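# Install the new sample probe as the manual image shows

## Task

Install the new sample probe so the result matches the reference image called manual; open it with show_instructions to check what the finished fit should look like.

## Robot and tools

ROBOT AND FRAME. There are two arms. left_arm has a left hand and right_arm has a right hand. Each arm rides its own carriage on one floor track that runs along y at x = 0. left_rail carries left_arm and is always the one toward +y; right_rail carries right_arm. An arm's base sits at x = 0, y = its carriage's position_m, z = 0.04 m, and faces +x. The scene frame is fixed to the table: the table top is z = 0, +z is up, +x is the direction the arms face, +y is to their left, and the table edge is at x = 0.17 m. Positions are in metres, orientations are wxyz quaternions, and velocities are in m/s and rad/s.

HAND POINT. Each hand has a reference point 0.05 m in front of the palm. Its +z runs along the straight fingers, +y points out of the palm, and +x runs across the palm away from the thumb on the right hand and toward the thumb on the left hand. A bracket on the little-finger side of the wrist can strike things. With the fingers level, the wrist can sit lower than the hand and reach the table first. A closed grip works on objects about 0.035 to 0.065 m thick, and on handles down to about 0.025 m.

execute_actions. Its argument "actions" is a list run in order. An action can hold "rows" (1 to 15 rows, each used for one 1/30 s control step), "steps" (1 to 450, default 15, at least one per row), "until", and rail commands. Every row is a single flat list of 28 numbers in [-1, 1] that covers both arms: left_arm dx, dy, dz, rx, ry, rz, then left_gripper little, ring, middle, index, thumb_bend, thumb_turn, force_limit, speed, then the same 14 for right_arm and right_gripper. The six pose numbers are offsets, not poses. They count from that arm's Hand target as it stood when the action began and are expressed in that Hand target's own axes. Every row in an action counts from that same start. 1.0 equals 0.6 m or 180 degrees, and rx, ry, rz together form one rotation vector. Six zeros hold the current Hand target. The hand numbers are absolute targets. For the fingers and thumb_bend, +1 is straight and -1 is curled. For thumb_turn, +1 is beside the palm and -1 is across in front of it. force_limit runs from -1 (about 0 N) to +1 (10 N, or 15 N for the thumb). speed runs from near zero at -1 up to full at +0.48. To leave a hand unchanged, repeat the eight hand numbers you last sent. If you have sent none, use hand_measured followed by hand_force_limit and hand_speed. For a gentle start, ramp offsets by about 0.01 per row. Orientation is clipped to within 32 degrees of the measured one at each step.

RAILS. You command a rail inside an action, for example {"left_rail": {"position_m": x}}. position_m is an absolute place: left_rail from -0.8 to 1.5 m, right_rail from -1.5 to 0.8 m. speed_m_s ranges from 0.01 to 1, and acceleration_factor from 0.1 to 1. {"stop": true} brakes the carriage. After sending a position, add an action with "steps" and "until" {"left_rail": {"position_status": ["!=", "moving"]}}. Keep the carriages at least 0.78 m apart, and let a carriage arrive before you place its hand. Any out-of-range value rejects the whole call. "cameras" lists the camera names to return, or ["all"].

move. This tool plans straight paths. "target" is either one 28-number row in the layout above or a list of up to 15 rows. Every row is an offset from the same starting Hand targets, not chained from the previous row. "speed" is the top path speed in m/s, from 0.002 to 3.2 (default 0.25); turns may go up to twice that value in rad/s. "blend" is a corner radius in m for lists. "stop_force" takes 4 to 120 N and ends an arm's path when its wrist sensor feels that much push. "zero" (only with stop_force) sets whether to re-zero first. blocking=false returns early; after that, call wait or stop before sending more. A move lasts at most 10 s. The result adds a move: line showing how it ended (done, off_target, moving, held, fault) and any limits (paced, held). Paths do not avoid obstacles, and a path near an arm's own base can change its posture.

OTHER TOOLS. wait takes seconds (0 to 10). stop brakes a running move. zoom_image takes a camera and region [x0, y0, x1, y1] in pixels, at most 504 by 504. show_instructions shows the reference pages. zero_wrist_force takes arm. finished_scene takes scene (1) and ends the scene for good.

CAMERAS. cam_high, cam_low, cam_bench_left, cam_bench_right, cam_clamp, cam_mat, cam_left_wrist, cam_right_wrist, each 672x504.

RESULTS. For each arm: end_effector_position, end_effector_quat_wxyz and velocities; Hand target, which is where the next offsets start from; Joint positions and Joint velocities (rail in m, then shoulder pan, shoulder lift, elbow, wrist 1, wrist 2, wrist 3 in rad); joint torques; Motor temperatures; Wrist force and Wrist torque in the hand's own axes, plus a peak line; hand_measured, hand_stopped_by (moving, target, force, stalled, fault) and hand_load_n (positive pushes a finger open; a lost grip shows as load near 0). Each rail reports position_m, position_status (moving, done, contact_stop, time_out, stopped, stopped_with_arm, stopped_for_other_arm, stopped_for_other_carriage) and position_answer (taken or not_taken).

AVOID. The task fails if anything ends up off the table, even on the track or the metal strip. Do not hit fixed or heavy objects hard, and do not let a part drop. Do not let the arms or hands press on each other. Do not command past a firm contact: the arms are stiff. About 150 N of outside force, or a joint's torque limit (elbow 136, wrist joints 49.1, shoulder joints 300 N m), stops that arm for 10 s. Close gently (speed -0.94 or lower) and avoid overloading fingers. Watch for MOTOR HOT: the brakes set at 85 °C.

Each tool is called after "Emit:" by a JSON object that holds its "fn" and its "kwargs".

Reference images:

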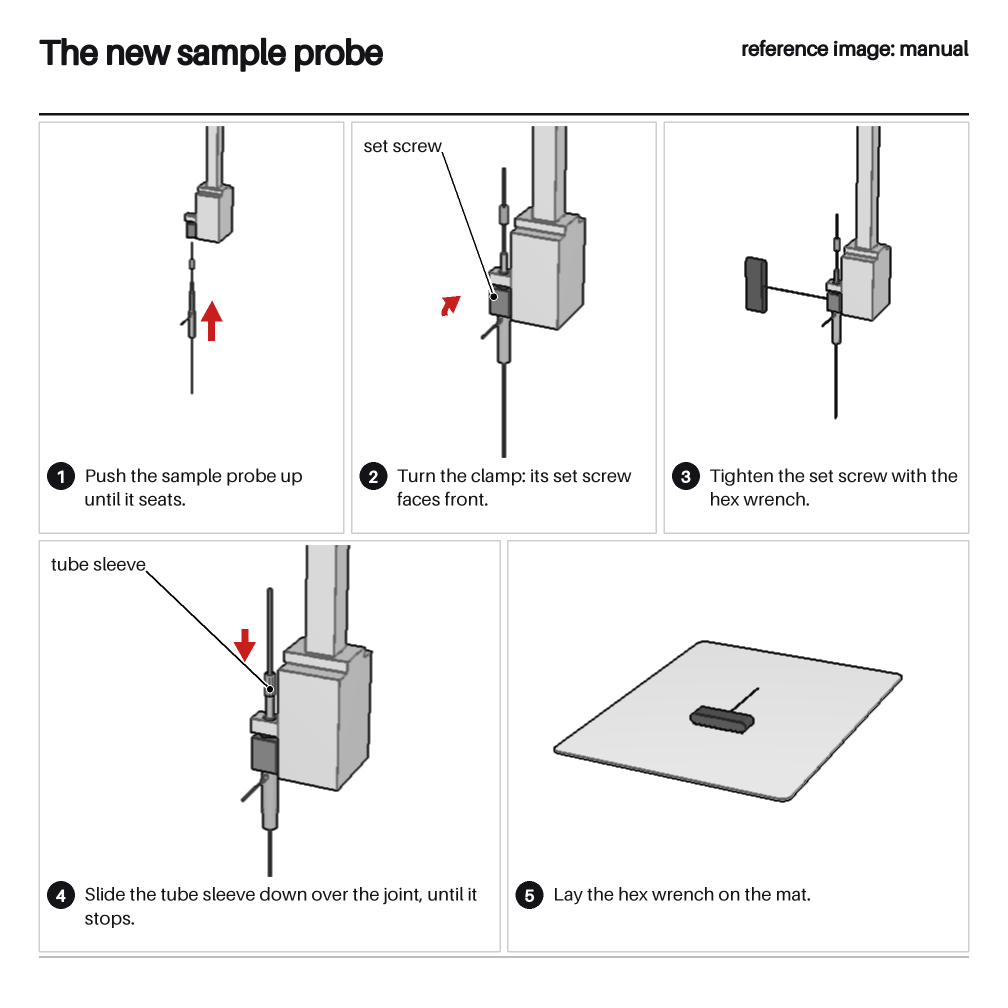

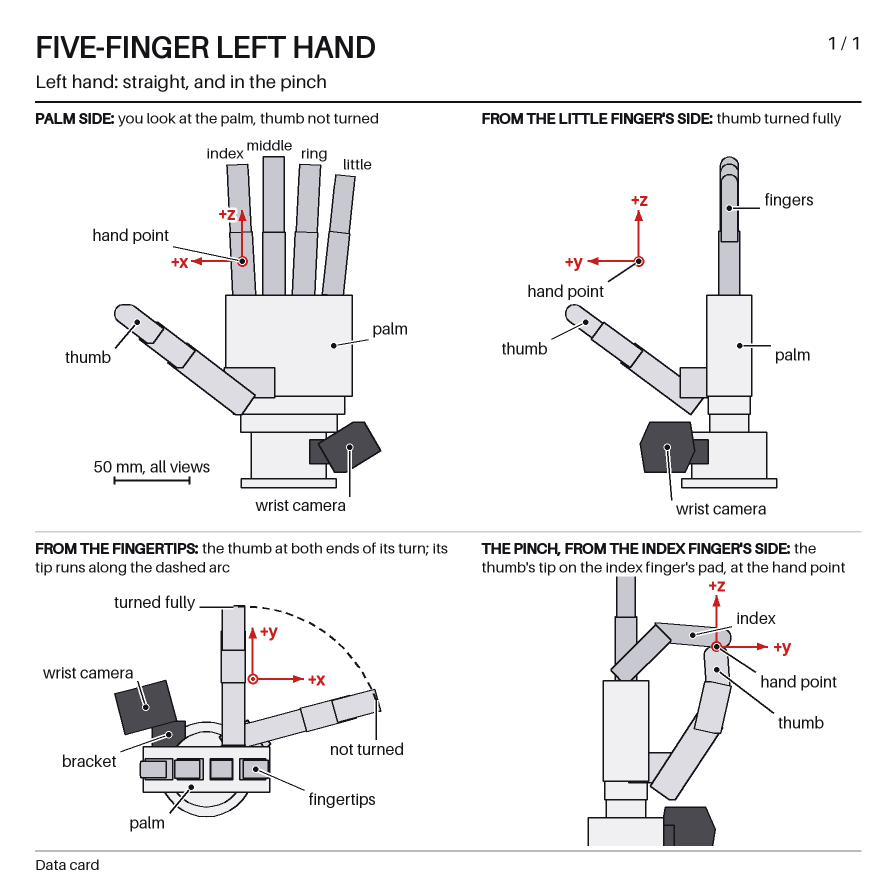

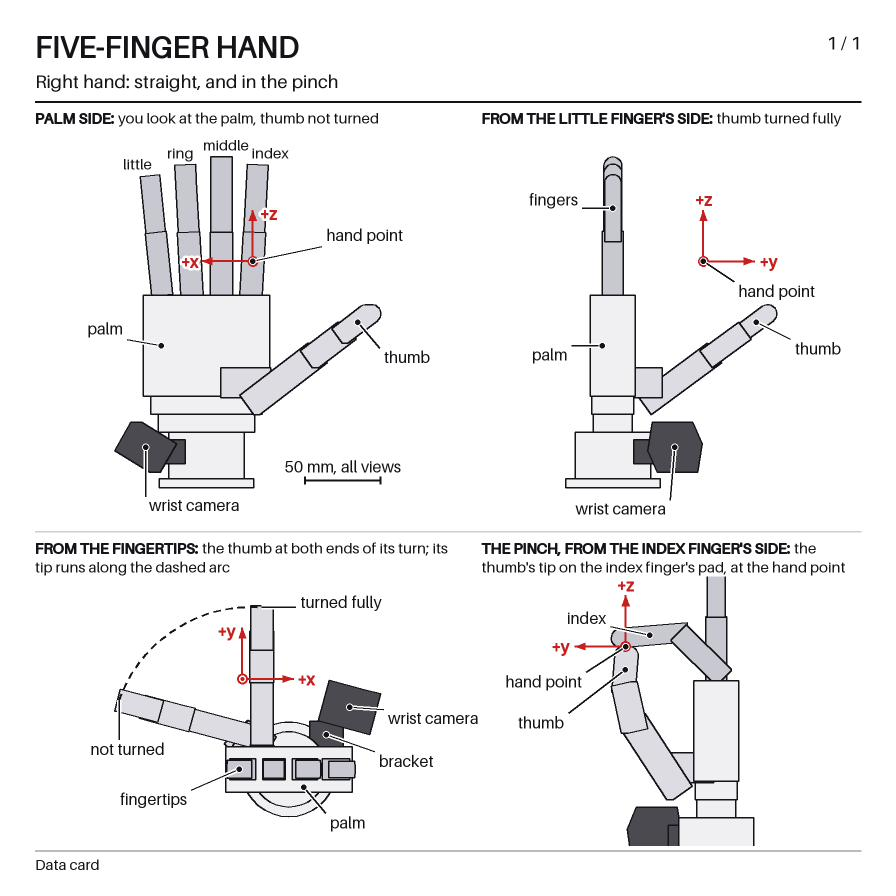

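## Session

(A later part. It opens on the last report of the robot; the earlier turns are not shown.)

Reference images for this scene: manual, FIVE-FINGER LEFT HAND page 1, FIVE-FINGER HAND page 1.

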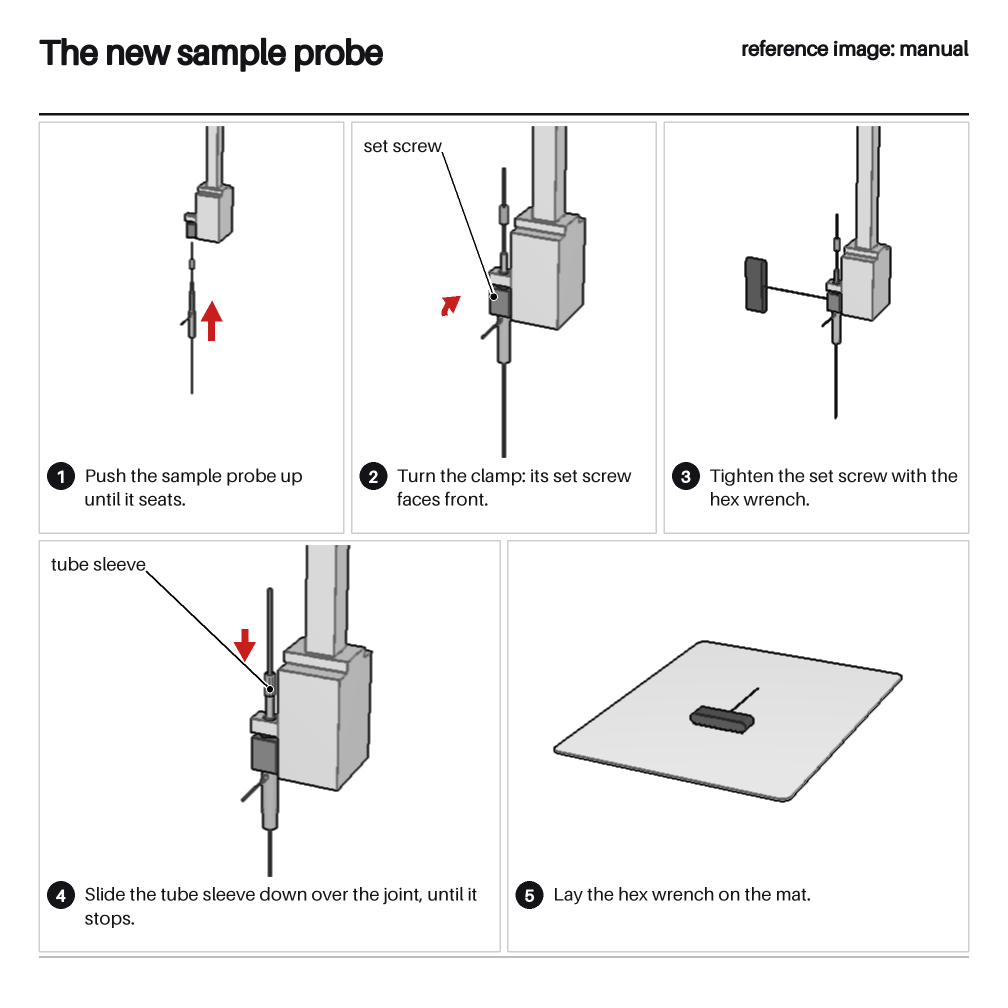

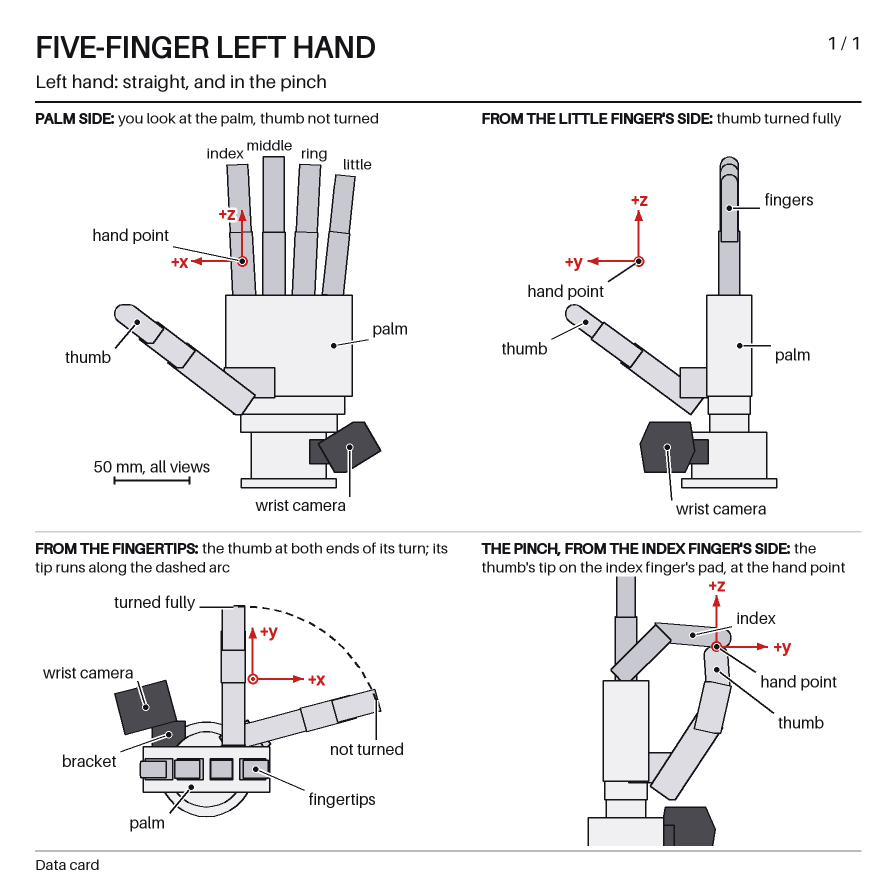

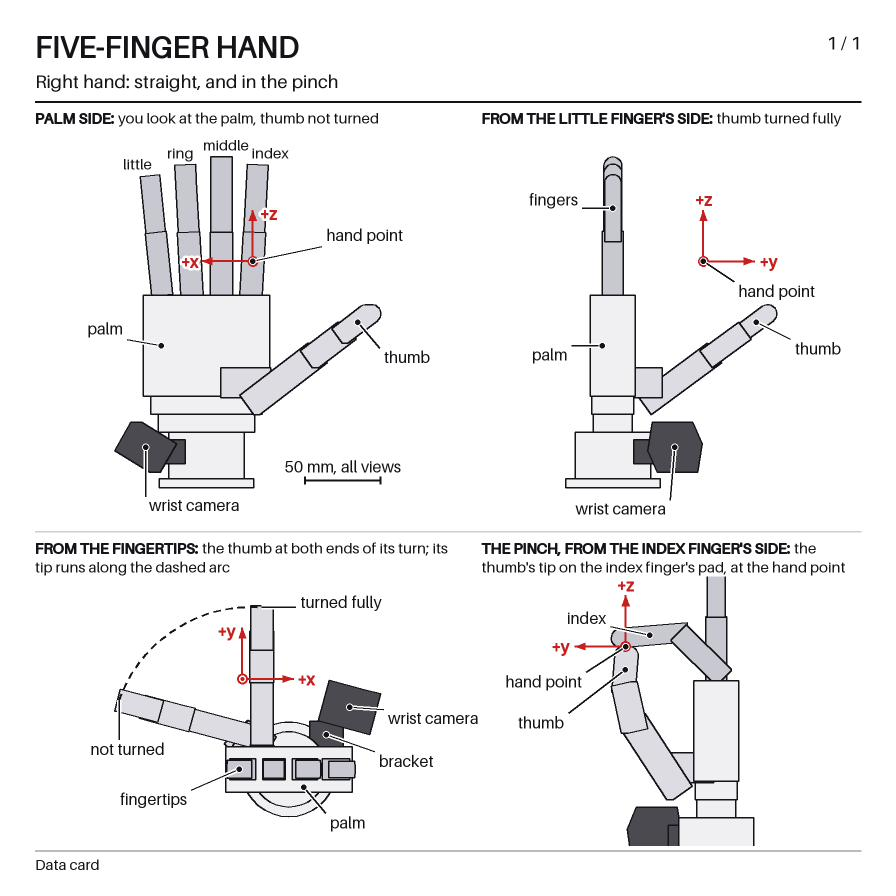

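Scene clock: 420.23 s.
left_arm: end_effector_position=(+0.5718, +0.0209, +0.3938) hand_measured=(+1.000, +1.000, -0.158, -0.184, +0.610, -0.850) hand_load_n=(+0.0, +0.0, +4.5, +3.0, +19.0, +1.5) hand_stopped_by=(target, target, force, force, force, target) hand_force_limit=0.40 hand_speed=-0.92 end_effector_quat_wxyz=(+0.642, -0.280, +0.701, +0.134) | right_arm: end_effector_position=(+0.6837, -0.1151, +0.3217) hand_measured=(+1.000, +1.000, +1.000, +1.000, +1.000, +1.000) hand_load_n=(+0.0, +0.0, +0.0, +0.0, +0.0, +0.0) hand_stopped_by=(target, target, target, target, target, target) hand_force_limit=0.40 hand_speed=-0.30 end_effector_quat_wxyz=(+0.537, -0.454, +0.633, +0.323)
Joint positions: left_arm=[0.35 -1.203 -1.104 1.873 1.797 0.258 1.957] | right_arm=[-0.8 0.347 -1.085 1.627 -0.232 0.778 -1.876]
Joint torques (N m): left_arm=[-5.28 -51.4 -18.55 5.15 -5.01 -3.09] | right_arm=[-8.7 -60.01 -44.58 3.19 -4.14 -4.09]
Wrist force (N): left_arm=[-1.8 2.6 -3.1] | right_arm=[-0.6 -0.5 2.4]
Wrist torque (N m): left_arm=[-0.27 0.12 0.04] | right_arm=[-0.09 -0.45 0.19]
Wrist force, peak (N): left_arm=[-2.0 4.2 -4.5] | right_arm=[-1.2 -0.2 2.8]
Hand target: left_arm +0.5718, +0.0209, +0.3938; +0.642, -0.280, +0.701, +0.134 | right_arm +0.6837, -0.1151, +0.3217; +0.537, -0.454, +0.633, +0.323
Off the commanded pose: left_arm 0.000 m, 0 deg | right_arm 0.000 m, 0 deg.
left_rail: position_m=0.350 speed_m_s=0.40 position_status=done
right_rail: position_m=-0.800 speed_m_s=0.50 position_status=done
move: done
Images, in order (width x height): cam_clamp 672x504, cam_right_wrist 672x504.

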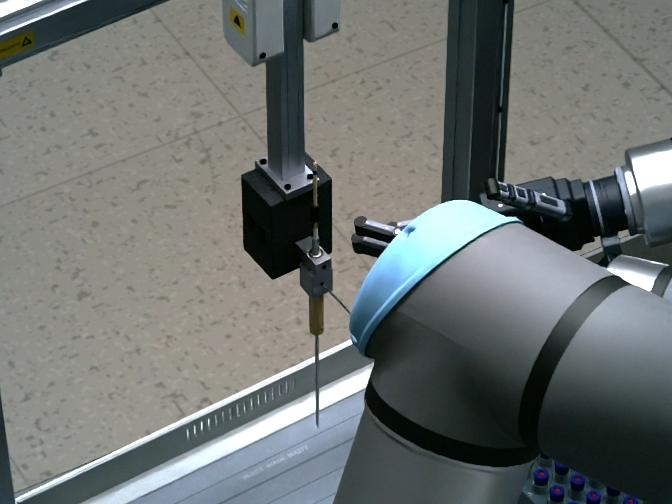

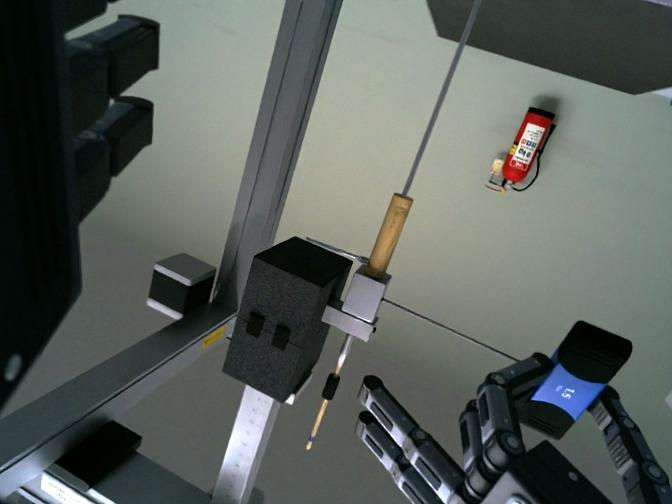

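Emit:
{"fn": "zoom_image", "kwargs": {"camera": "cam_clamp", "region": [314, 276, 332, 294]}}

Emit:
{"fn": "zoom_image", "kwargs": {"camera": "cam_clamp", "region": [315, 280, 355, 320]}}

Scaled by 28.000 from the camera's 672x504 image, which has a finer 960x720 frame.

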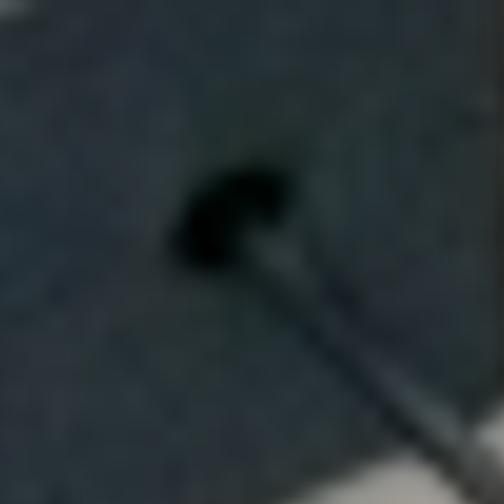

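Scaled by 12.600 from the camera's 672x504 image, which has a finer 960x720 frame.

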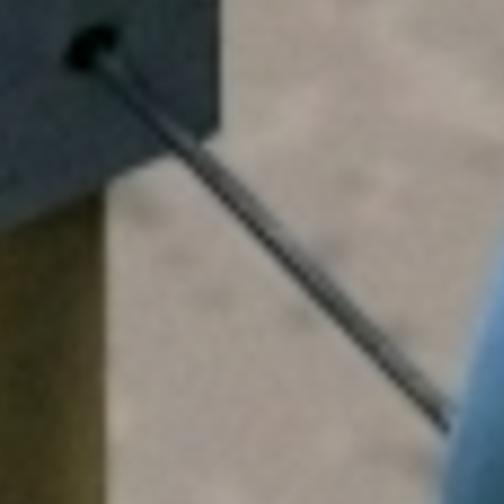

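Emit:
{"fn": "move", "kwargs": {"target": [0.00541,-0.00246,-0.0006,-0.00455,-0.00879,-0.00512,1,1,-0.6,-0.6,0.25,-0.85,0.4,-0.92,0,0,0,0,0,0,1,1,1,1,1,1,0.4,-0.3], "speed": 0.05, "cameras": ["cam_right_wrist","cam_clamp"]}}

Emit:
{"fn": "zoom_image", "kwargs": {"camera": "cam_right_wrist", "region": [374, 290, 394, 310]}}

Emit:
{"fn": "zoom_image", "kwargs": {"camera": "cam_right_wrist", "region": [460, 300, 600, 440]}}

Emit:
{"fn": "zoom_image", "kwargs": {"camera": "cam_clamp", "region": [315, 280, 355, 320]}}

Scene clock: 429.43 s.
left_arm: end_effector_position=(+0.5723, +0.0188, +0.3909) hand_measured=(+1.000, +1.000, -0.158, -0.184, +0.610, -0.850) hand_load_n=(+0.0, +0.0, +4.5, +2.5, +19.0, +1.5) hand_stopped_by=(target, target, force, force, force, target) hand_force_limit=0.40 hand_speed=-0.92 end_effector_quat_wxyz=(+0.651, -0.288, +0.689, +0.137) | right_arm: end_effector_position=(+0.6837, -0.1151, +0.3217) hand_measured=(+1.000, +1.000, +1.000, +1.000, +1.000, +1.000) hand_load_n=(+0.0, +0.0, +0.0, +0.0, +0.0, -0.5) hand_stopped_by=(target, target, target, target, target, target) hand_force_limit=0.40 hand_speed=-0.30 end_effector_quat_wxyz=(+0.537, -0.454, +0.633, +0.323)
Joint positions: left_arm=[0.35 -1.203 -1.093 1.891 1.886 0.263 1.826] | right_arm=[-0.8 0.347 -1.085 1.627 -0.232 0.778 -1.876]
Joint torques (N m): left_arm=[-1.13 -53.72 -19.14 4.63 0.59 -3.41] | right_arm=[-9.7 -60.92 -44.04 3.1 -4.01 -4.09]
Wrist force (N): left_arm=[-1.6 3.7 -2.2] | right_arm=[-1.1 -0.3 2.7]
Wrist torque (N m): left_arm=[-0.26 0.18 0.05] | right_arm=[-0.08 -0.36 0.16]
Wrist force, peak (N): left_arm=[-2.1 4.7 -4.1] | right_arm=[-1.2 -0.4 2.9]
Hand target: left_arm +0.5723, +0.0188, +0.3909; +0.651, -0.288, +0.689, +0.137 | right_arm +0.6837, -0.1151, +0.3217; +0.537, -0.454, +0.633, +0.323
Off the commanded pose: left_arm 0.000 m, 0 deg | right_arm 0.000 m, 0 deg.
left_rail: position_m=0.350 speed_m_s=0.40 position_status=done
right_rail: position_m=-0.800 speed_m_s=0.50 position_status=done
move: done
Images, in order (width x height): cam_clamp 672x504, cam_right_wrist 672x504.

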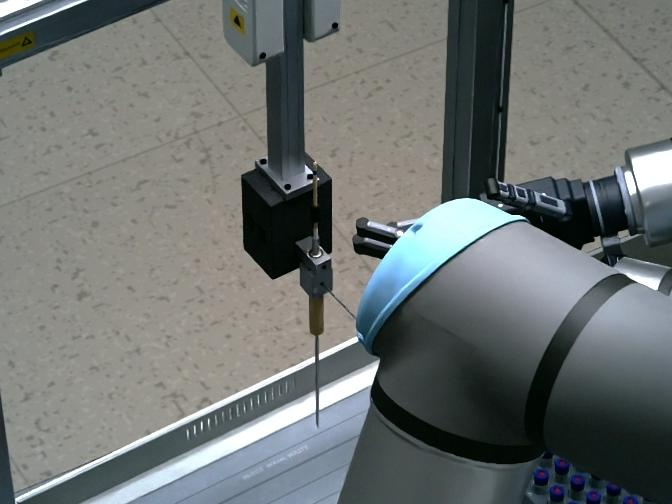

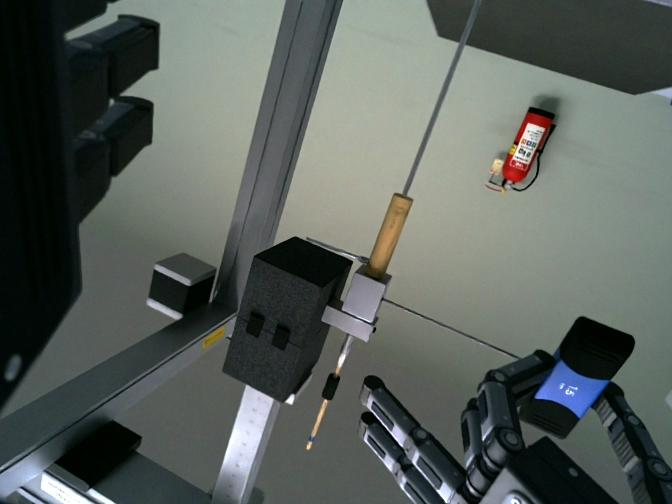

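Scaled by 25.200 from the camera's 672x504 image, which has a finer 960x720 frame.

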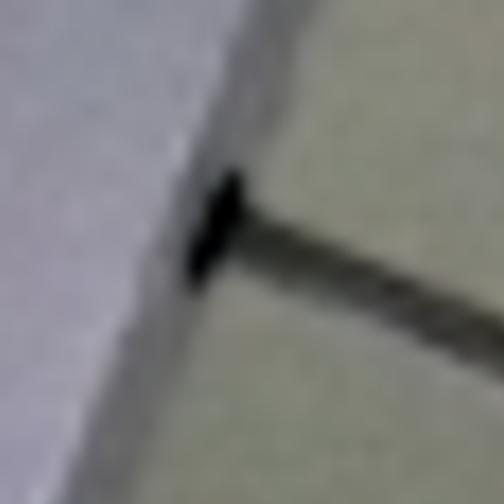

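Scaled by 3.600 from the camera's 672x504 image, which has a finer 960x720 frame.

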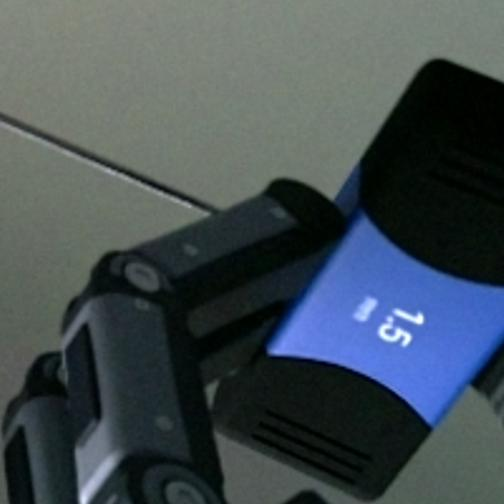

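Scaled by 12.600 from the camera's 672x504 image, which has a finer 960x720 frame.

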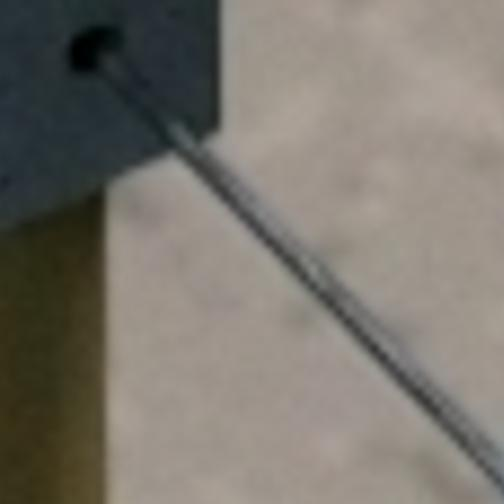

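Emit:
{"fn": "move", "kwargs": {"target": [-0.00207,-0.00113,-0.00063,0,0.0165,-0.02897,1,1,-0.6,-0.6,0.25,-0.85,0.4,-0.92,0,0,0,0,0,0,1,1,1,1,1,1,0.4,-0.3], "speed": 0.1}}

Emit:
{"fn": "move", "kwargs": {"target": [0.00207,0.00113,0.00063,0,-0.0165,0.02897,1,1,-0.6,-0.6,0.25,-0.85,0.4,-0.92,0,0,0,0,0,0,1,1,1,1,1,1,0.4,-0.3], "speed": 0.1}}

Scene clock: 430.87 s.
left_arm: end_effector_position=(+0.5724, +0.0183, +0.3923) hand_measured=(+1.000, +1.000, -0.158, -0.184, +0.610, -0.850) hand_load_n=(+0.0, +0.0, +5.0, +3.0, +18.5, +1.5) hand_stopped_by=(target, target, force, force, force, target) hand_force_limit=0.40 hand_speed=-0.92 end_effector_quat_wxyz=(+0.639, -0.323, +0.691, +0.100) | right_arm: end_effector_position=(+0.6837, -0.1151, +0.3217) hand_measured=(+1.000, +1.000, +1.000, +1.000, +1.000, +1.000) hand_load_n=(+0.0, +0.0, +0.0, +0.0, +0.0, +0.0) hand_stopped_by=(target, target, target, target, target, target) hand_force_limit=0.40 hand_speed=-0.30 end_effector_quat_wxyz=(+0.537, -0.454, +0.633, +0.323)
Joint positions: left_arm=[0.35 -1.2 -1.114 1.851 1.755 0.275 1.921] | right_arm=[-0.8 0.347 -1.085 1.627 -0.232 0.778 -1.876]
Joint torques (N m): left_arm=[14.01 -80.73 -35.47 -0.21 0.87 3.42] | right_arm=[-9.27 -61.81 -43.97 3.16 -3.98 -3.98]
Wrist force (N): left_arm=[-1.8 2.9 -1.2] | right_arm=[-0.8 -0.1 2.8]
Wrist torque (N m): left_arm=[-0.19 0.14 -0.15] | right_arm=[-0.07 -0.41 0.18]
Wrist force, peak (N): left_arm=[-2.6 3.9 -1.8] | right_arm=[-1.0 0.0 3.0]
Hand target: left_arm +0.5724, +0.0183, +0.3923; +0.639, -0.323, +0.691, +0.100 | right_arm +0.6837, -0.1151, +0.3217; +0.537, -0.454, +0.633, +0.323
Off the commanded pose: left_arm 0.000 m, 0 deg | right_arm 0.000 m, 0 deg.
left_rail: position_m=0.350 speed_m_s=0.40 position_status=done
right_rail: position_m=-0.800 speed_m_s=0.50 position_status=done
move: done

Scene clock: 431.90 s.
left_arm: end_effector_position=(+0.5723, +0.0186, +0.3909) hand_measured=(+1.000, +1.000, -0.158, -0.184, +0.610, -0.850) hand_load_n=(+0.0, +0.0, +4.5, +2.5, +18.5, +1.5) hand_stopped_by=(target, target, force, force, force, target) hand_force_limit=0.40 hand_speed=-0.92 end_effector_quat_wxyz=(+0.651, -0.288, +0.689, +0.137) | right_arm: end_effector_position=(+0.6837, -0.1151, +0.3217) hand_measured=(+1.000, +1.000, +1.000, +1.000, +1.000, +1.000) hand_load_n=(+0.0, +0.0, +0.0, +0.0, +0.0, +0.0) hand_stopped_by=(target, target, target, target, target, target) hand_force_limit=0.40 hand_speed=-0.30 end_effector_quat_wxyz=(+0.537, -0.454, +0.633, +0.323)
Joint positions: left_arm=[0.35 -1.203 -1.093 1.891 1.886 0.263 1.825] | right_arm=[-0.8 0.347 -1.085 1.627 -0.232 0.778 -1.876]
Joint torques (N m): left_arm=[-8.21 -50.69 -18.78 4.61 -5.2 -3.33] | right_arm=[-8.53 -61.23 -43.87 3.16 -4.15 -3.89]
Wrist force (N): left_arm=[-1.6 3.5 -1.7] | right_arm=[-0.6 -0.3 2.7]
Wrist torque (N m): left_arm=[-0.29 0.16 0.06] | right_arm=[-0.09 -0.45 0.20]
Wrist force, peak (N): left_arm=[-2.5 4.4 -3.6] | right_arm=[-1.0 0.3 2.9]
Hand target: left_arm +0.5723, +0.0186, +0.3909; +0.651, -0.288, +0.689, +0.137 | right_arm +0.6837, -0.1151, +0.3217; +0.537, -0.454, +0.633, +0.323
Off the commanded pose: left_arm 0.000 m, 0 deg | right_arm 0.000 m, 0 deg.
left_rail: position_m=0.350 speed_m_s=0.40 position_status=done
right_rail: position_m=-0.800 speed_m_s=0.50 position_status=done
move: done

Emit:
{"fn": "wait", "kwargs": {"seconds": 0.3}}

Emit:
{"fn": "wait", "kwargs": {"seconds": 0.3}}

Scene clock: 433.03 s.
left_arm: end_effector_position=(+0.5723, +0.0186, +0.3909) hand_measured=(+1.000, +1.000, -0.158, -0.184, +0.610, -0.850) hand_load_n=(+0.0, +0.0, +4.5, +2.5, +19.0, +1.5) hand_stopped_by=(target, target, force, force, force, target) hand_force_limit=0.40 hand_speed=-0.92 end_effector_quat_wxyz=(+0.651, -0.288, +0.689, +0.137) | right_arm: end_effector_position=(+0.6837, -0.1151, +0.3217) hand_measured=(+1.000, +1.000, +1.000, +1.000, +1.000, +1.000) hand_load_n=(+0.0, +0.0, +0.0, +0.0, +0.0, +0.0) hand_stopped_by=(target, target, target, target, target, target) hand_force_limit=0.40 hand_speed=-0.30 end_effector_quat_wxyz=(+0.537, -0.454, +0.633, +0.323)
Joint positions: left_arm=[0.35 -1.203 -1.092 1.891 1.886 0.263 1.825] | right_arm=[-0.8 0.347 -1.085 1.627 -0.232 0.778 -1.876]
Joint torques (N m): left_arm=[-10.99 -52.57 -18.37 4.55 -4.51 -3.32] | right_arm=[-8.34 -60.59 -43.6 3.26 -3.73 -3.98]
Wrist force (N): left_arm=[-2.7 3.6 -1.6] | right_arm=[-1.0 0.2 2.5]
Wrist torque (N m): left_arm=[-0.25 0.27 0.01] | right_arm=[-0.01 -0.39 0.19]
Wrist force, peak (N): left_arm=[-2.7 3.5 -2.0] | right_arm=[-1.2 -0.3 2.9]
Hand target: left_arm +0.5723, +0.0186, +0.3909; +0.651, -0.288, +0.689, +0.137 | right_arm +0.6837, -0.1151, +0.3217; +0.537, -0.454, +0.633, +0.323
Off the commanded pose: left_arm 0.000 m, 0 deg | right_arm 0.000 m, 0 deg.
left_rail: position_m=0.350 speed_m_s=0.40 position_status=done
right_rail: position_m=-0.800 speed_m_s=0.50 position_status=done
wait: 0.30 s; at rest from the start

Scene clock: 433.33 s.
left_arm: end_effector_position=(+0.5723, +0.0186, +0.3909) hand_measured=(+1.000, +1.000, -0.158, -0.184, +0.610, -0.850) hand_load_n=(+0.0, +0.0, +4.5, +3.0, +19.0, +1.5) hand_stopped_by=(target, target, force, force, force, target) hand_force_limit=0.40 hand_speed=-0.92 end_effector_quat_wxyz=(+0.651, -0.288, +0.689, +0.137) | right_arm: end_effector_position=(+0.6837, -0.1151, +0.3217) hand_measured=(+1.000, +1.000, +1.000, +1.000, +1.000, +1.000) hand_load_n=(+0.0, +0.0, +0.0, +0.0, +0.0, +0.0) hand_stopped_by=(target, target, target, target, target, target) hand_force_limit=0.40 hand_speed=-0.30 end_effector_quat_wxyz=(+0.537, -0.454, +0.633, +0.323)
Joint positions: left_arm=[0.35 -1.203 -1.092 1.891 1.886 0.263 1.825] | right_arm=[-0.8 0.347 -1.085 1.627 -0.232 0.778 -1.876]
Joint torques (N m): left_arm=[-10.61 -52.73 -18.74 4.41 -4.82 -3.17] | right_arm=[-10.2 -60 -43.94 3.16 -4.01 -4.09]
Wrist force (N): left_arm=[-1.4 3.3 -1.8] | right_arm=[-1.1 0.0 3.0]
Wrist torque (N m): left_arm=[-0.30 0.17 0.06] | right_arm=[-0.06 -0.37 0.17]
Wrist force, peak (N): left_arm=[-1.9 3.8 -2.1] | right_arm=[-1.1 0.0 3.0]
Hand target: left_arm +0.5723, +0.0186, +0.3909; +0.651, -0.288, +0.689, +0.137 | right_arm +0.6837, -0.1151, +0.3217; +0.537, -0.454, +0.633, +0.323
Off the commanded pose: left_arm 0.000 m, 0 deg | right_arm 0.000 m, 0 deg.
left_rail: position_m=0.350 speed_m_s=0.40 position_status=done
right_rail: position_m=-0.800 speed_m_s=0.50 position_status=done
wait: 0.30 s

Emit:
{"fn": "move", "kwargs": {"target": [-0.0051,-0.00266,-0.00149,0,0.04125,-0.07242,1,1,-0.6,-0.6,0.25,-0.85,0.4,-0.92,0,0,0,0,0,0,1,1,1,1,1,1,0.4,-0.3], "speed": 0.1, "cameras": ["cam_right_wrist","cam_clamp"]}}

Emit:
{"fn": "wait", "kwargs": {"seconds": 0.2}}

Emit:
{"fn": "wait", "kwargs": {"seconds": 0.2}}

Emit:
{"fn": "zoom_image", "kwargs": {"camera": "cam_right_wrist", "region": [374, 290, 394, 310]}}

Emit:
{"fn": "zoom_image", "kwargs": {"camera": "cam_right_wrist", "region": [460, 300, 600, 440]}}

Scene clock: 435.50 s.
left_arm: end_effector_position=(+0.5725, +0.0175, +0.3943) hand_measured=(+1.000, +1.000, -0.158, -0.184, +0.610, -0.850) hand_load_n=(+0.0, +0.0, +4.5, +3.5, +18.0, +2.0) hand_stopped_by=(target, target, force, force, force, target) hand_force_limit=0.40 hand_speed=-0.92 end_effector_quat_wxyz=(+0.617, -0.373, +0.692, +0.044) | right_arm: end_effector_position=(+0.6837, -0.1151, +0.3217) hand_measured=(+1.000, +1.000, +1.000, +1.000, +1.000, +1.000) hand_load_n=(+0.0, -0.5, +0.0, +0.0, +0.0, +0.0) hand_stopped_by=(target, target, target, target, target, target) hand_force_limit=0.40 hand_speed=-0.30 end_effector_quat_wxyz=(+0.537, -0.454, +0.633, +0.323)
Joint positions: left_arm=[0.35 -1.192 -1.155 1.804 1.575 0.302 2.042] | right_arm=[-0.8 0.347 -1.085 1.627 -0.232 0.778 -1.876]
Joint torques (N m): left_arm=[13.92 -79.62 -36.35 0.94 0.53 3.68] | right_arm=[-8.94 -60.98 -43.89 3.04 -4.26 -3.96]
Wrist force (N): left_arm=[-2.6 1.8 -1.4] | right_arm=[-1.1 -0.1 2.6]
Wrist torque (N m): left_arm=[-0.25 0.20 -0.10] | right_arm=[-0.05 -0.37 0.17]
Wrist force, peak (N): left_arm=[-2.0 4.0 -2.0] | right_arm=[-1.1 -0.1 3.0]
Hand target: left_arm +0.5725, +0.0175, +0.3943; +0.617, -0.373, +0.692, +0.044 | right_arm +0.6837, -0.1151, +0.3217; +0.537, -0.454, +0.633, +0.323
Off the commanded pose: left_arm 0.000 m, 0 deg | right_arm 0.000 m, 0 deg.
left_rail: position_m=0.350 speed_m_s=0.40 position_status=done
right_rail: position_m=-0.800 speed_m_s=0.50 position_status=done
move: done
Images, in order (width x height): cam_clamp 672x504, cam_right_wrist 672x504.

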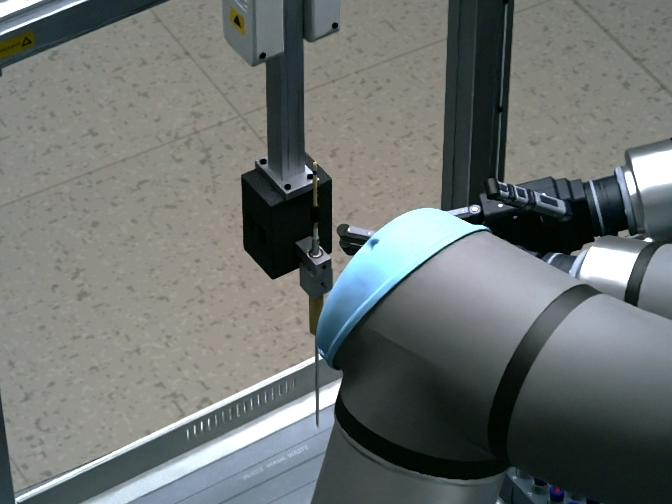

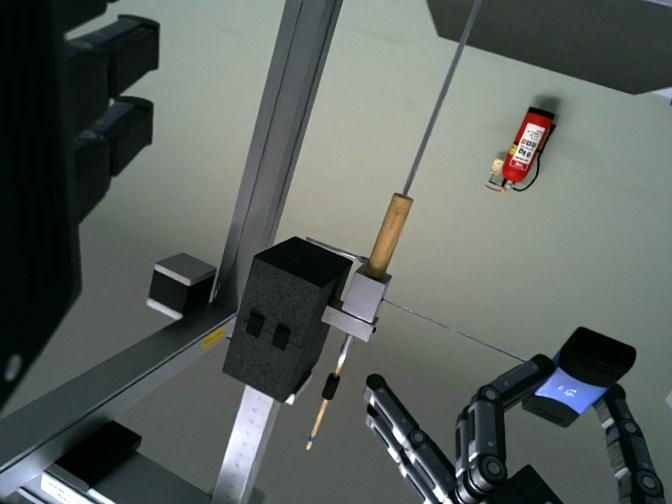

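Scene clock: 435.70 s.
left_arm: end_effector_position=(+0.5725, +0.0175, +0.3943) hand_measured=(+1.000, +1.000, -0.158, -0.184, +0.610, -0.850) hand_load_n=(+0.0, +0.0, +4.5, +4.0, +18.5, +2.0) hand_stopped_by=(target, target, force, force, force, target) hand_force_limit=0.40 hand_speed=-0.92 end_effector_quat_wxyz=(+0.617, -0.373, +0.692, +0.044) | right_arm: end_effector_position=(+0.6837, -0.1151, +0.3217) hand_measured=(+1.000, +1.000, +1.000, +1.000, +1.000, +1.000) hand_load_n=(+0.0, +0.0, +0.5, +0.0, +0.0, +0.0) hand_stopped_by=(target, target, target, target, target, target) hand_force_limit=0.40 hand_speed=-0.30 end_effector_quat_wxyz=(+0.537, -0.454, +0.633, +0.323)
Joint positions: left_arm=[0.35 -1.192 -1.155 1.804 1.575 0.302 2.043] | right_arm=[-0.8 0.347 -1.085 1.627 -0.232 0.778 -1.876]
Joint torques (N m): left_arm=[14.76 -76.73 -37.94 0.67 0.43 3.77] | right_arm=[-9.56 -60.81 -43.86 3.24 -3.93 -3.93]
Wrist force (N): left_arm=[-2.8 2.4 -1.4] | right_arm=[-0.9 -0.1 2.9]
Wrist torque (N m): left_arm=[-0.16 0.19 -0.12] | right_arm=[-0.08 -0.40 0.18]
Wrist force, peak (N): left_arm=[-2.9 2.1 -2.0] | right_arm=[-0.9 -0.1 2.9]
Hand target: left_arm +0.5725, +0.0175, +0.3943; +0.617, -0.373, +0.692, +0.044 | right_arm +0.6837, -0.1151, +0.3217; +0.537, -0.454, +0.633, +0.323
Off the commanded pose: left_arm 0.000 m, 0 deg | right_arm 0.000 m, 0 deg.
left_rail: position_m=0.350 speed_m_s=0.40 position_status=done
right_rail: position_m=-0.800 speed_m_s=0.50 position_status=done
wait: 0.20 s

Scene clock: 435.90 s.
left_arm: end_effector_position=(+0.5725, +0.0175, +0.3943) hand_measured=(+1.000, +1.000, -0.158, -0.184, +0.610, -0.850) hand_load_n=(+0.0, +0.0, +4.5, +3.5, +18.0, +2.0) hand_stopped_by=(target, target, force, force, force, target) hand_force_limit=0.40 hand_speed=-0.92 end_effector_quat_wxyz=(+0.617, -0.373, +0.692, +0.044) | right_arm: end_effector_position=(+0.6837, -0.1151, +0.3217) hand_measured=(+1.000, +1.000, +1.000, +1.000, +1.000, +1.000) hand_load_n=(+0.0, +0.0, +0.0, +0.0, +0.0, +0.0) hand_stopped_by=(target, target, target, target, target, target) hand_force_limit=0.40 hand_speed=-0.30 end_effector_quat_wxyz=(+0.537, -0.454, +0.633, +0.323)
Joint positions: left_arm=[0.35 -1.192 -1.155 1.804 1.575 0.302 2.043] | right_arm=[-0.8 0.347 -1.085 1.627 -0.232 0.778 -1.876]
Joint torques (N m): left_arm=[15.93 -78.64 -36.95 0.63 0.49 3.81] | right_arm=[-9.7 -61.33 -43.76 3.26 -4.23 -4.06]
Wrist force (N): left_arm=[-2.9 2.6 -1.8] | right_arm=[-1.2 0.1 2.8]
Wrist torque (N m): left_arm=[-0.13 0.24 -0.15] | right_arm=[-0.04 -0.36 0.16]
Wrist force, peak (N): left_arm=[-3.1 2.3 -2.0] | right_arm=[-1.2 0.1 2.8]
Hand target: left_arm +0.5725, +0.0175, +0.3943; +0.617, -0.373, +0.692, +0.044 | right_arm +0.6837, -0.1151, +0.3217; +0.537, -0.454, +0.633, +0.323
Off the commanded pose: left_arm 0.000 m, 0 deg | right_arm 0.000 m, 0 deg.
left_rail: position_m=0.350 speed_m_s=0.40 position_status=done
right_rail: position_m=-0.800 speed_m_s=0.50 position_status=done
wait: 0.20 s

Scaled by 25.200 from the camera's 672x504 image, which has a finer 960x720 frame.
This view is cut from an older image: the scene may have changed since it was taken.

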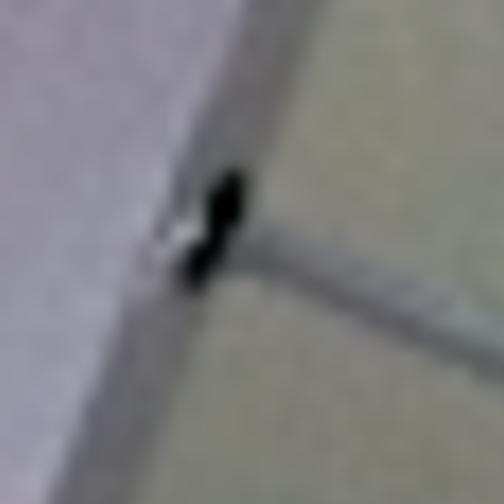

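Scaled by 3.600 from the camera's 672x504 image, which has a finer 960x720 frame.
This view is cut from an older image: the scene may have changed since it was taken.

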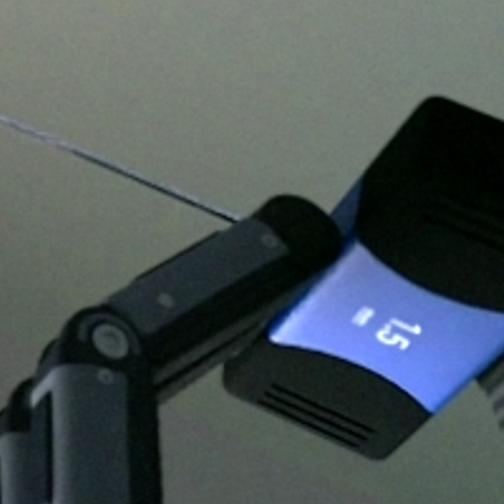

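Emit:
{"fn": "zoom_image", "kwargs": {"camera": "cam_right_wrist", "region": [340, 260, 396, 316]}}

Emit:
{"fn": "zoom_image", "kwargs": {"camera": "cam_clamp", "region": [292, 240, 342, 290]}}

Scaled by 9.000 from the camera's 672x504 image, which has a finer 960x720 frame.
This view is cut from an older image: the scene may have changed since it was taken.

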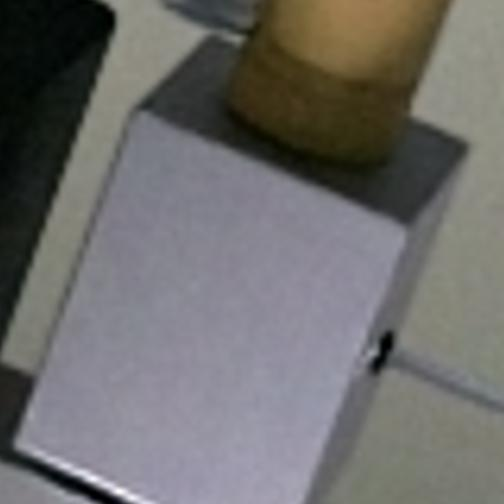

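Scaled by 10.080 from the camera's 672x504 image, which has a finer 960x720 frame.
This view is cut from an older image: the scene may have changed since it was taken.

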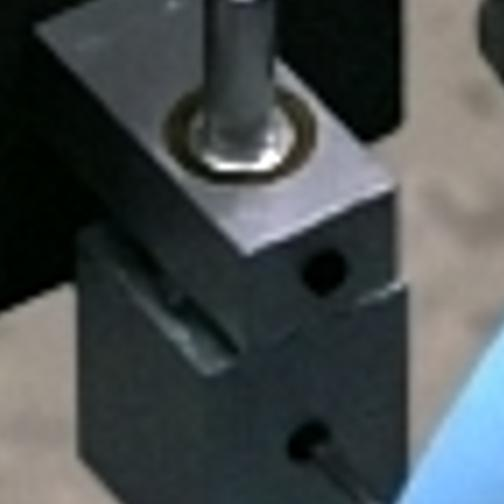

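Emit:
{"fn": "move", "kwargs": {"target": [0.00778,0.00803,0.00457,0,-0.0825,0.14483,1,1,-0.6,-0.6,0.25,-0.85,0.4,-0.92,0,0,0,0,0,0,1,1,1,1,1,1,0.4,-0.3], "speed": 0.1, "cameras": ["cam_right_wrist","cam_clamp"]}}

Emit:
{"fn": "zoom_image", "kwargs": {"camera": "cam_right_wrist", "region": [374, 290, 394, 310]}}

Emit:
{"fn": "zoom_image", "kwargs": {"camera": "cam_right_wrist", "region": [460, 300, 600, 440]}}

Emit:
{"fn": "zoom_image", "kwargs": {"camera": "cam_clamp", "region": [315, 280, 355, 320]}}

Scene clock: 442.30 s.
left_arm: end_effector_position=(+0.5722, +0.0202, +0.3875) hand_measured=(+1.000, +1.000, -0.158, -0.184, +0.610, -0.850) hand_load_n=(+0.0, +0.0, +4.0, +2.5, +19.0, +2.0) hand_stopped_by=(target, target, force, force, force, target) hand_force_limit=0.40 hand_speed=-0.92 end_effector_quat_wxyz=(+0.674, -0.199, +0.673, +0.229) | right_arm: end_effector_position=(+0.6837, -0.1151, +0.3217) hand_measured=(+1.000, +1.000, +1.000, +1.000, +1.000, +1.000) hand_load_n=(+0.0, +0.0, +0.0, +0.0, +0.0, +0.0) hand_stopped_by=(target, target, target, target, target, target) hand_force_limit=0.40 hand_speed=-0.30 end_effector_quat_wxyz=(+0.537, -0.454, +0.633, +0.323)
Joint positions: left_arm=[0.35 -1.208 -1.065 2.012 2.25 0.252 1.556] | right_arm=[-0.8 0.347 -1.085 1.627 -0.232 0.778 -1.876]
Joint torques (N m): left_arm=[-9.53 -79.73 -15.39 2.65 1.44 -3.72] | right_arm=[-9.14 -61.71 -43.66 3.04 -3.98 -3.85]
Wrist force (N): left_arm=[-1.2 3.5 -3.7] | right_arm=[-0.9 -0.3 3.1]
Wrist torque (N m): left_arm=[-0.36 0.13 0.10] | right_arm=[-0.11 -0.40 0.17]
Wrist force, peak (N): left_arm=[-1.3 4.6 -4.8] | right_arm=[-1.1 -0.4 3.1]
Hand target: left_arm +0.5722, +0.0202, +0.3876; +0.674, -0.199, +0.673, +0.229 | right_arm +0.6837, -0.1151, +0.3217; +0.537, -0.454, +0.633, +0.323
Off the commanded pose: left_arm 0.000 m, 0 deg | right_arm 0.000 m, 0 deg.
left_rail: position_m=0.350 speed_m_s=0.40 position_status=done
right_rail: position_m=-0.800 speed_m_s=0.50 position_status=done
move: done
Images, in order (width x height): cam_clamp 672x504, cam_right_wrist 672x504.

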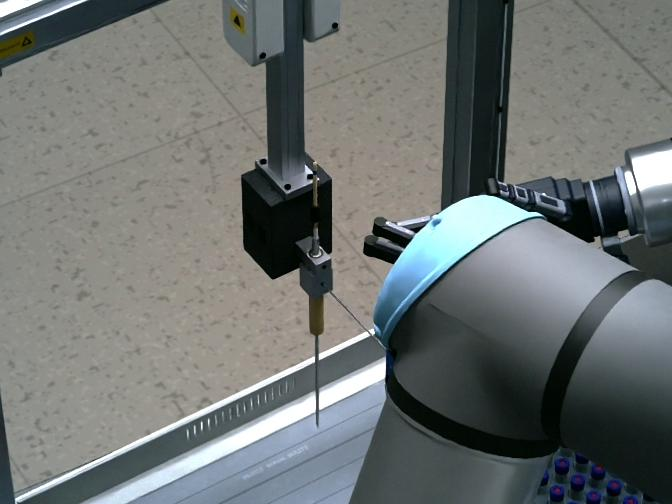

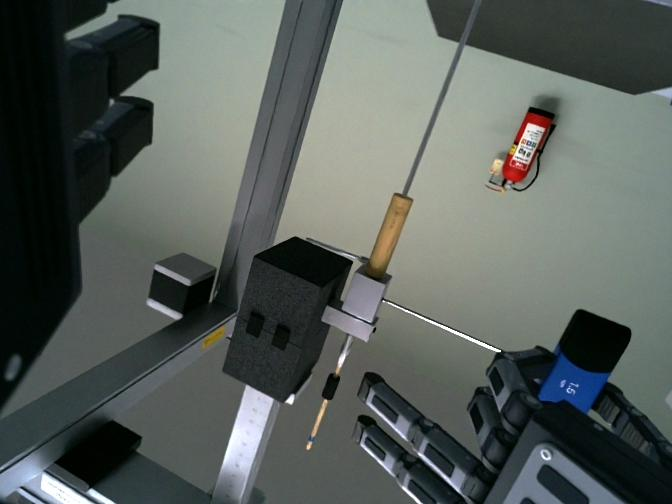

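Scaled by 25.200 from the camera's 672x504 image, which has a finer 960x720 frame.

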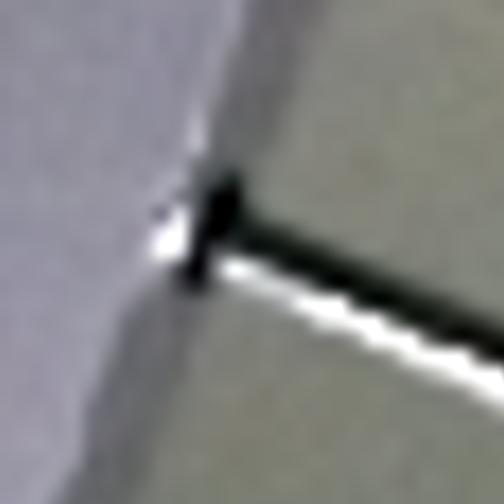

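Scaled by 3.600 from the camera's 672x504 image, which has a finer 960x720 frame.

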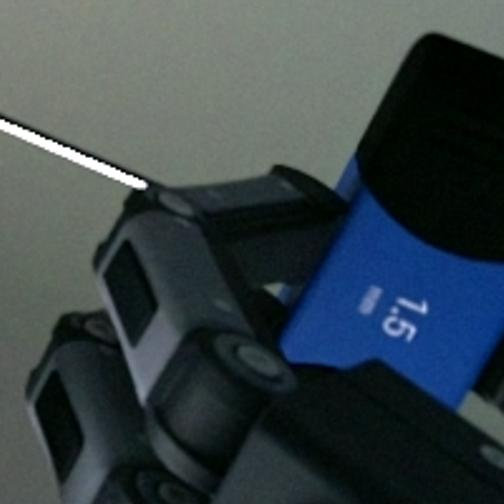

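Scaled by 12.600 from the camera's 672x504 image, which has a finer 960x720 frame.

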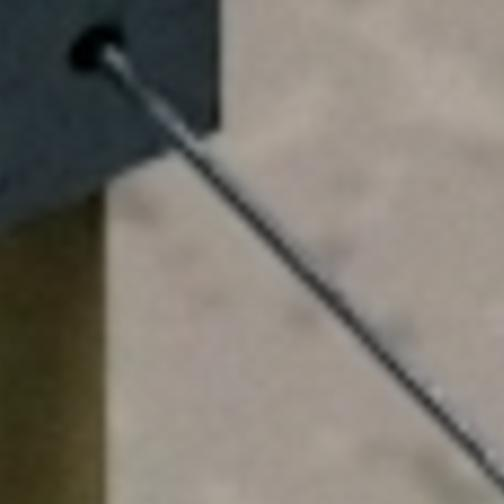

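Emit:
{"fn": "zoom_image", "kwargs": {"camera": "cam_right_wrist", "region": [360, 275, 400, 315]}}

Emit:
{"fn": "zoom_image", "kwargs": {"camera": "cam_clamp", "region": [310, 272, 334, 296]}}

Scaled by 12.600 from the camera's 672x504 image, which has a finer 960x720 frame.

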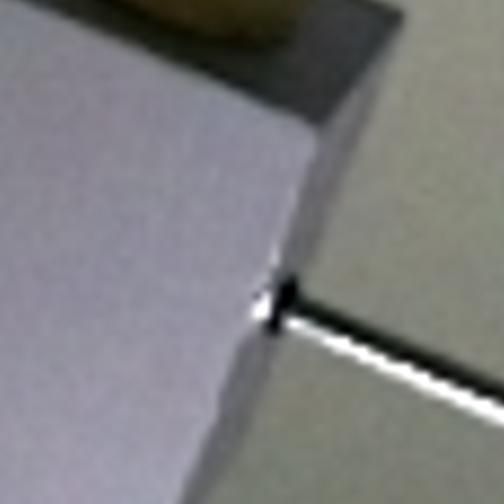

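Scaled by 21.000 from the camera's 672x504 image, which has a finer 960x720 frame.

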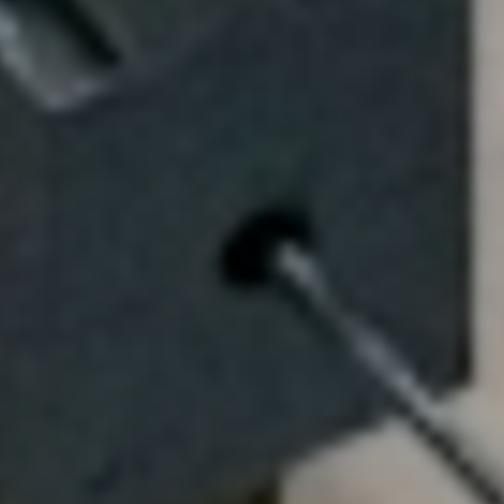

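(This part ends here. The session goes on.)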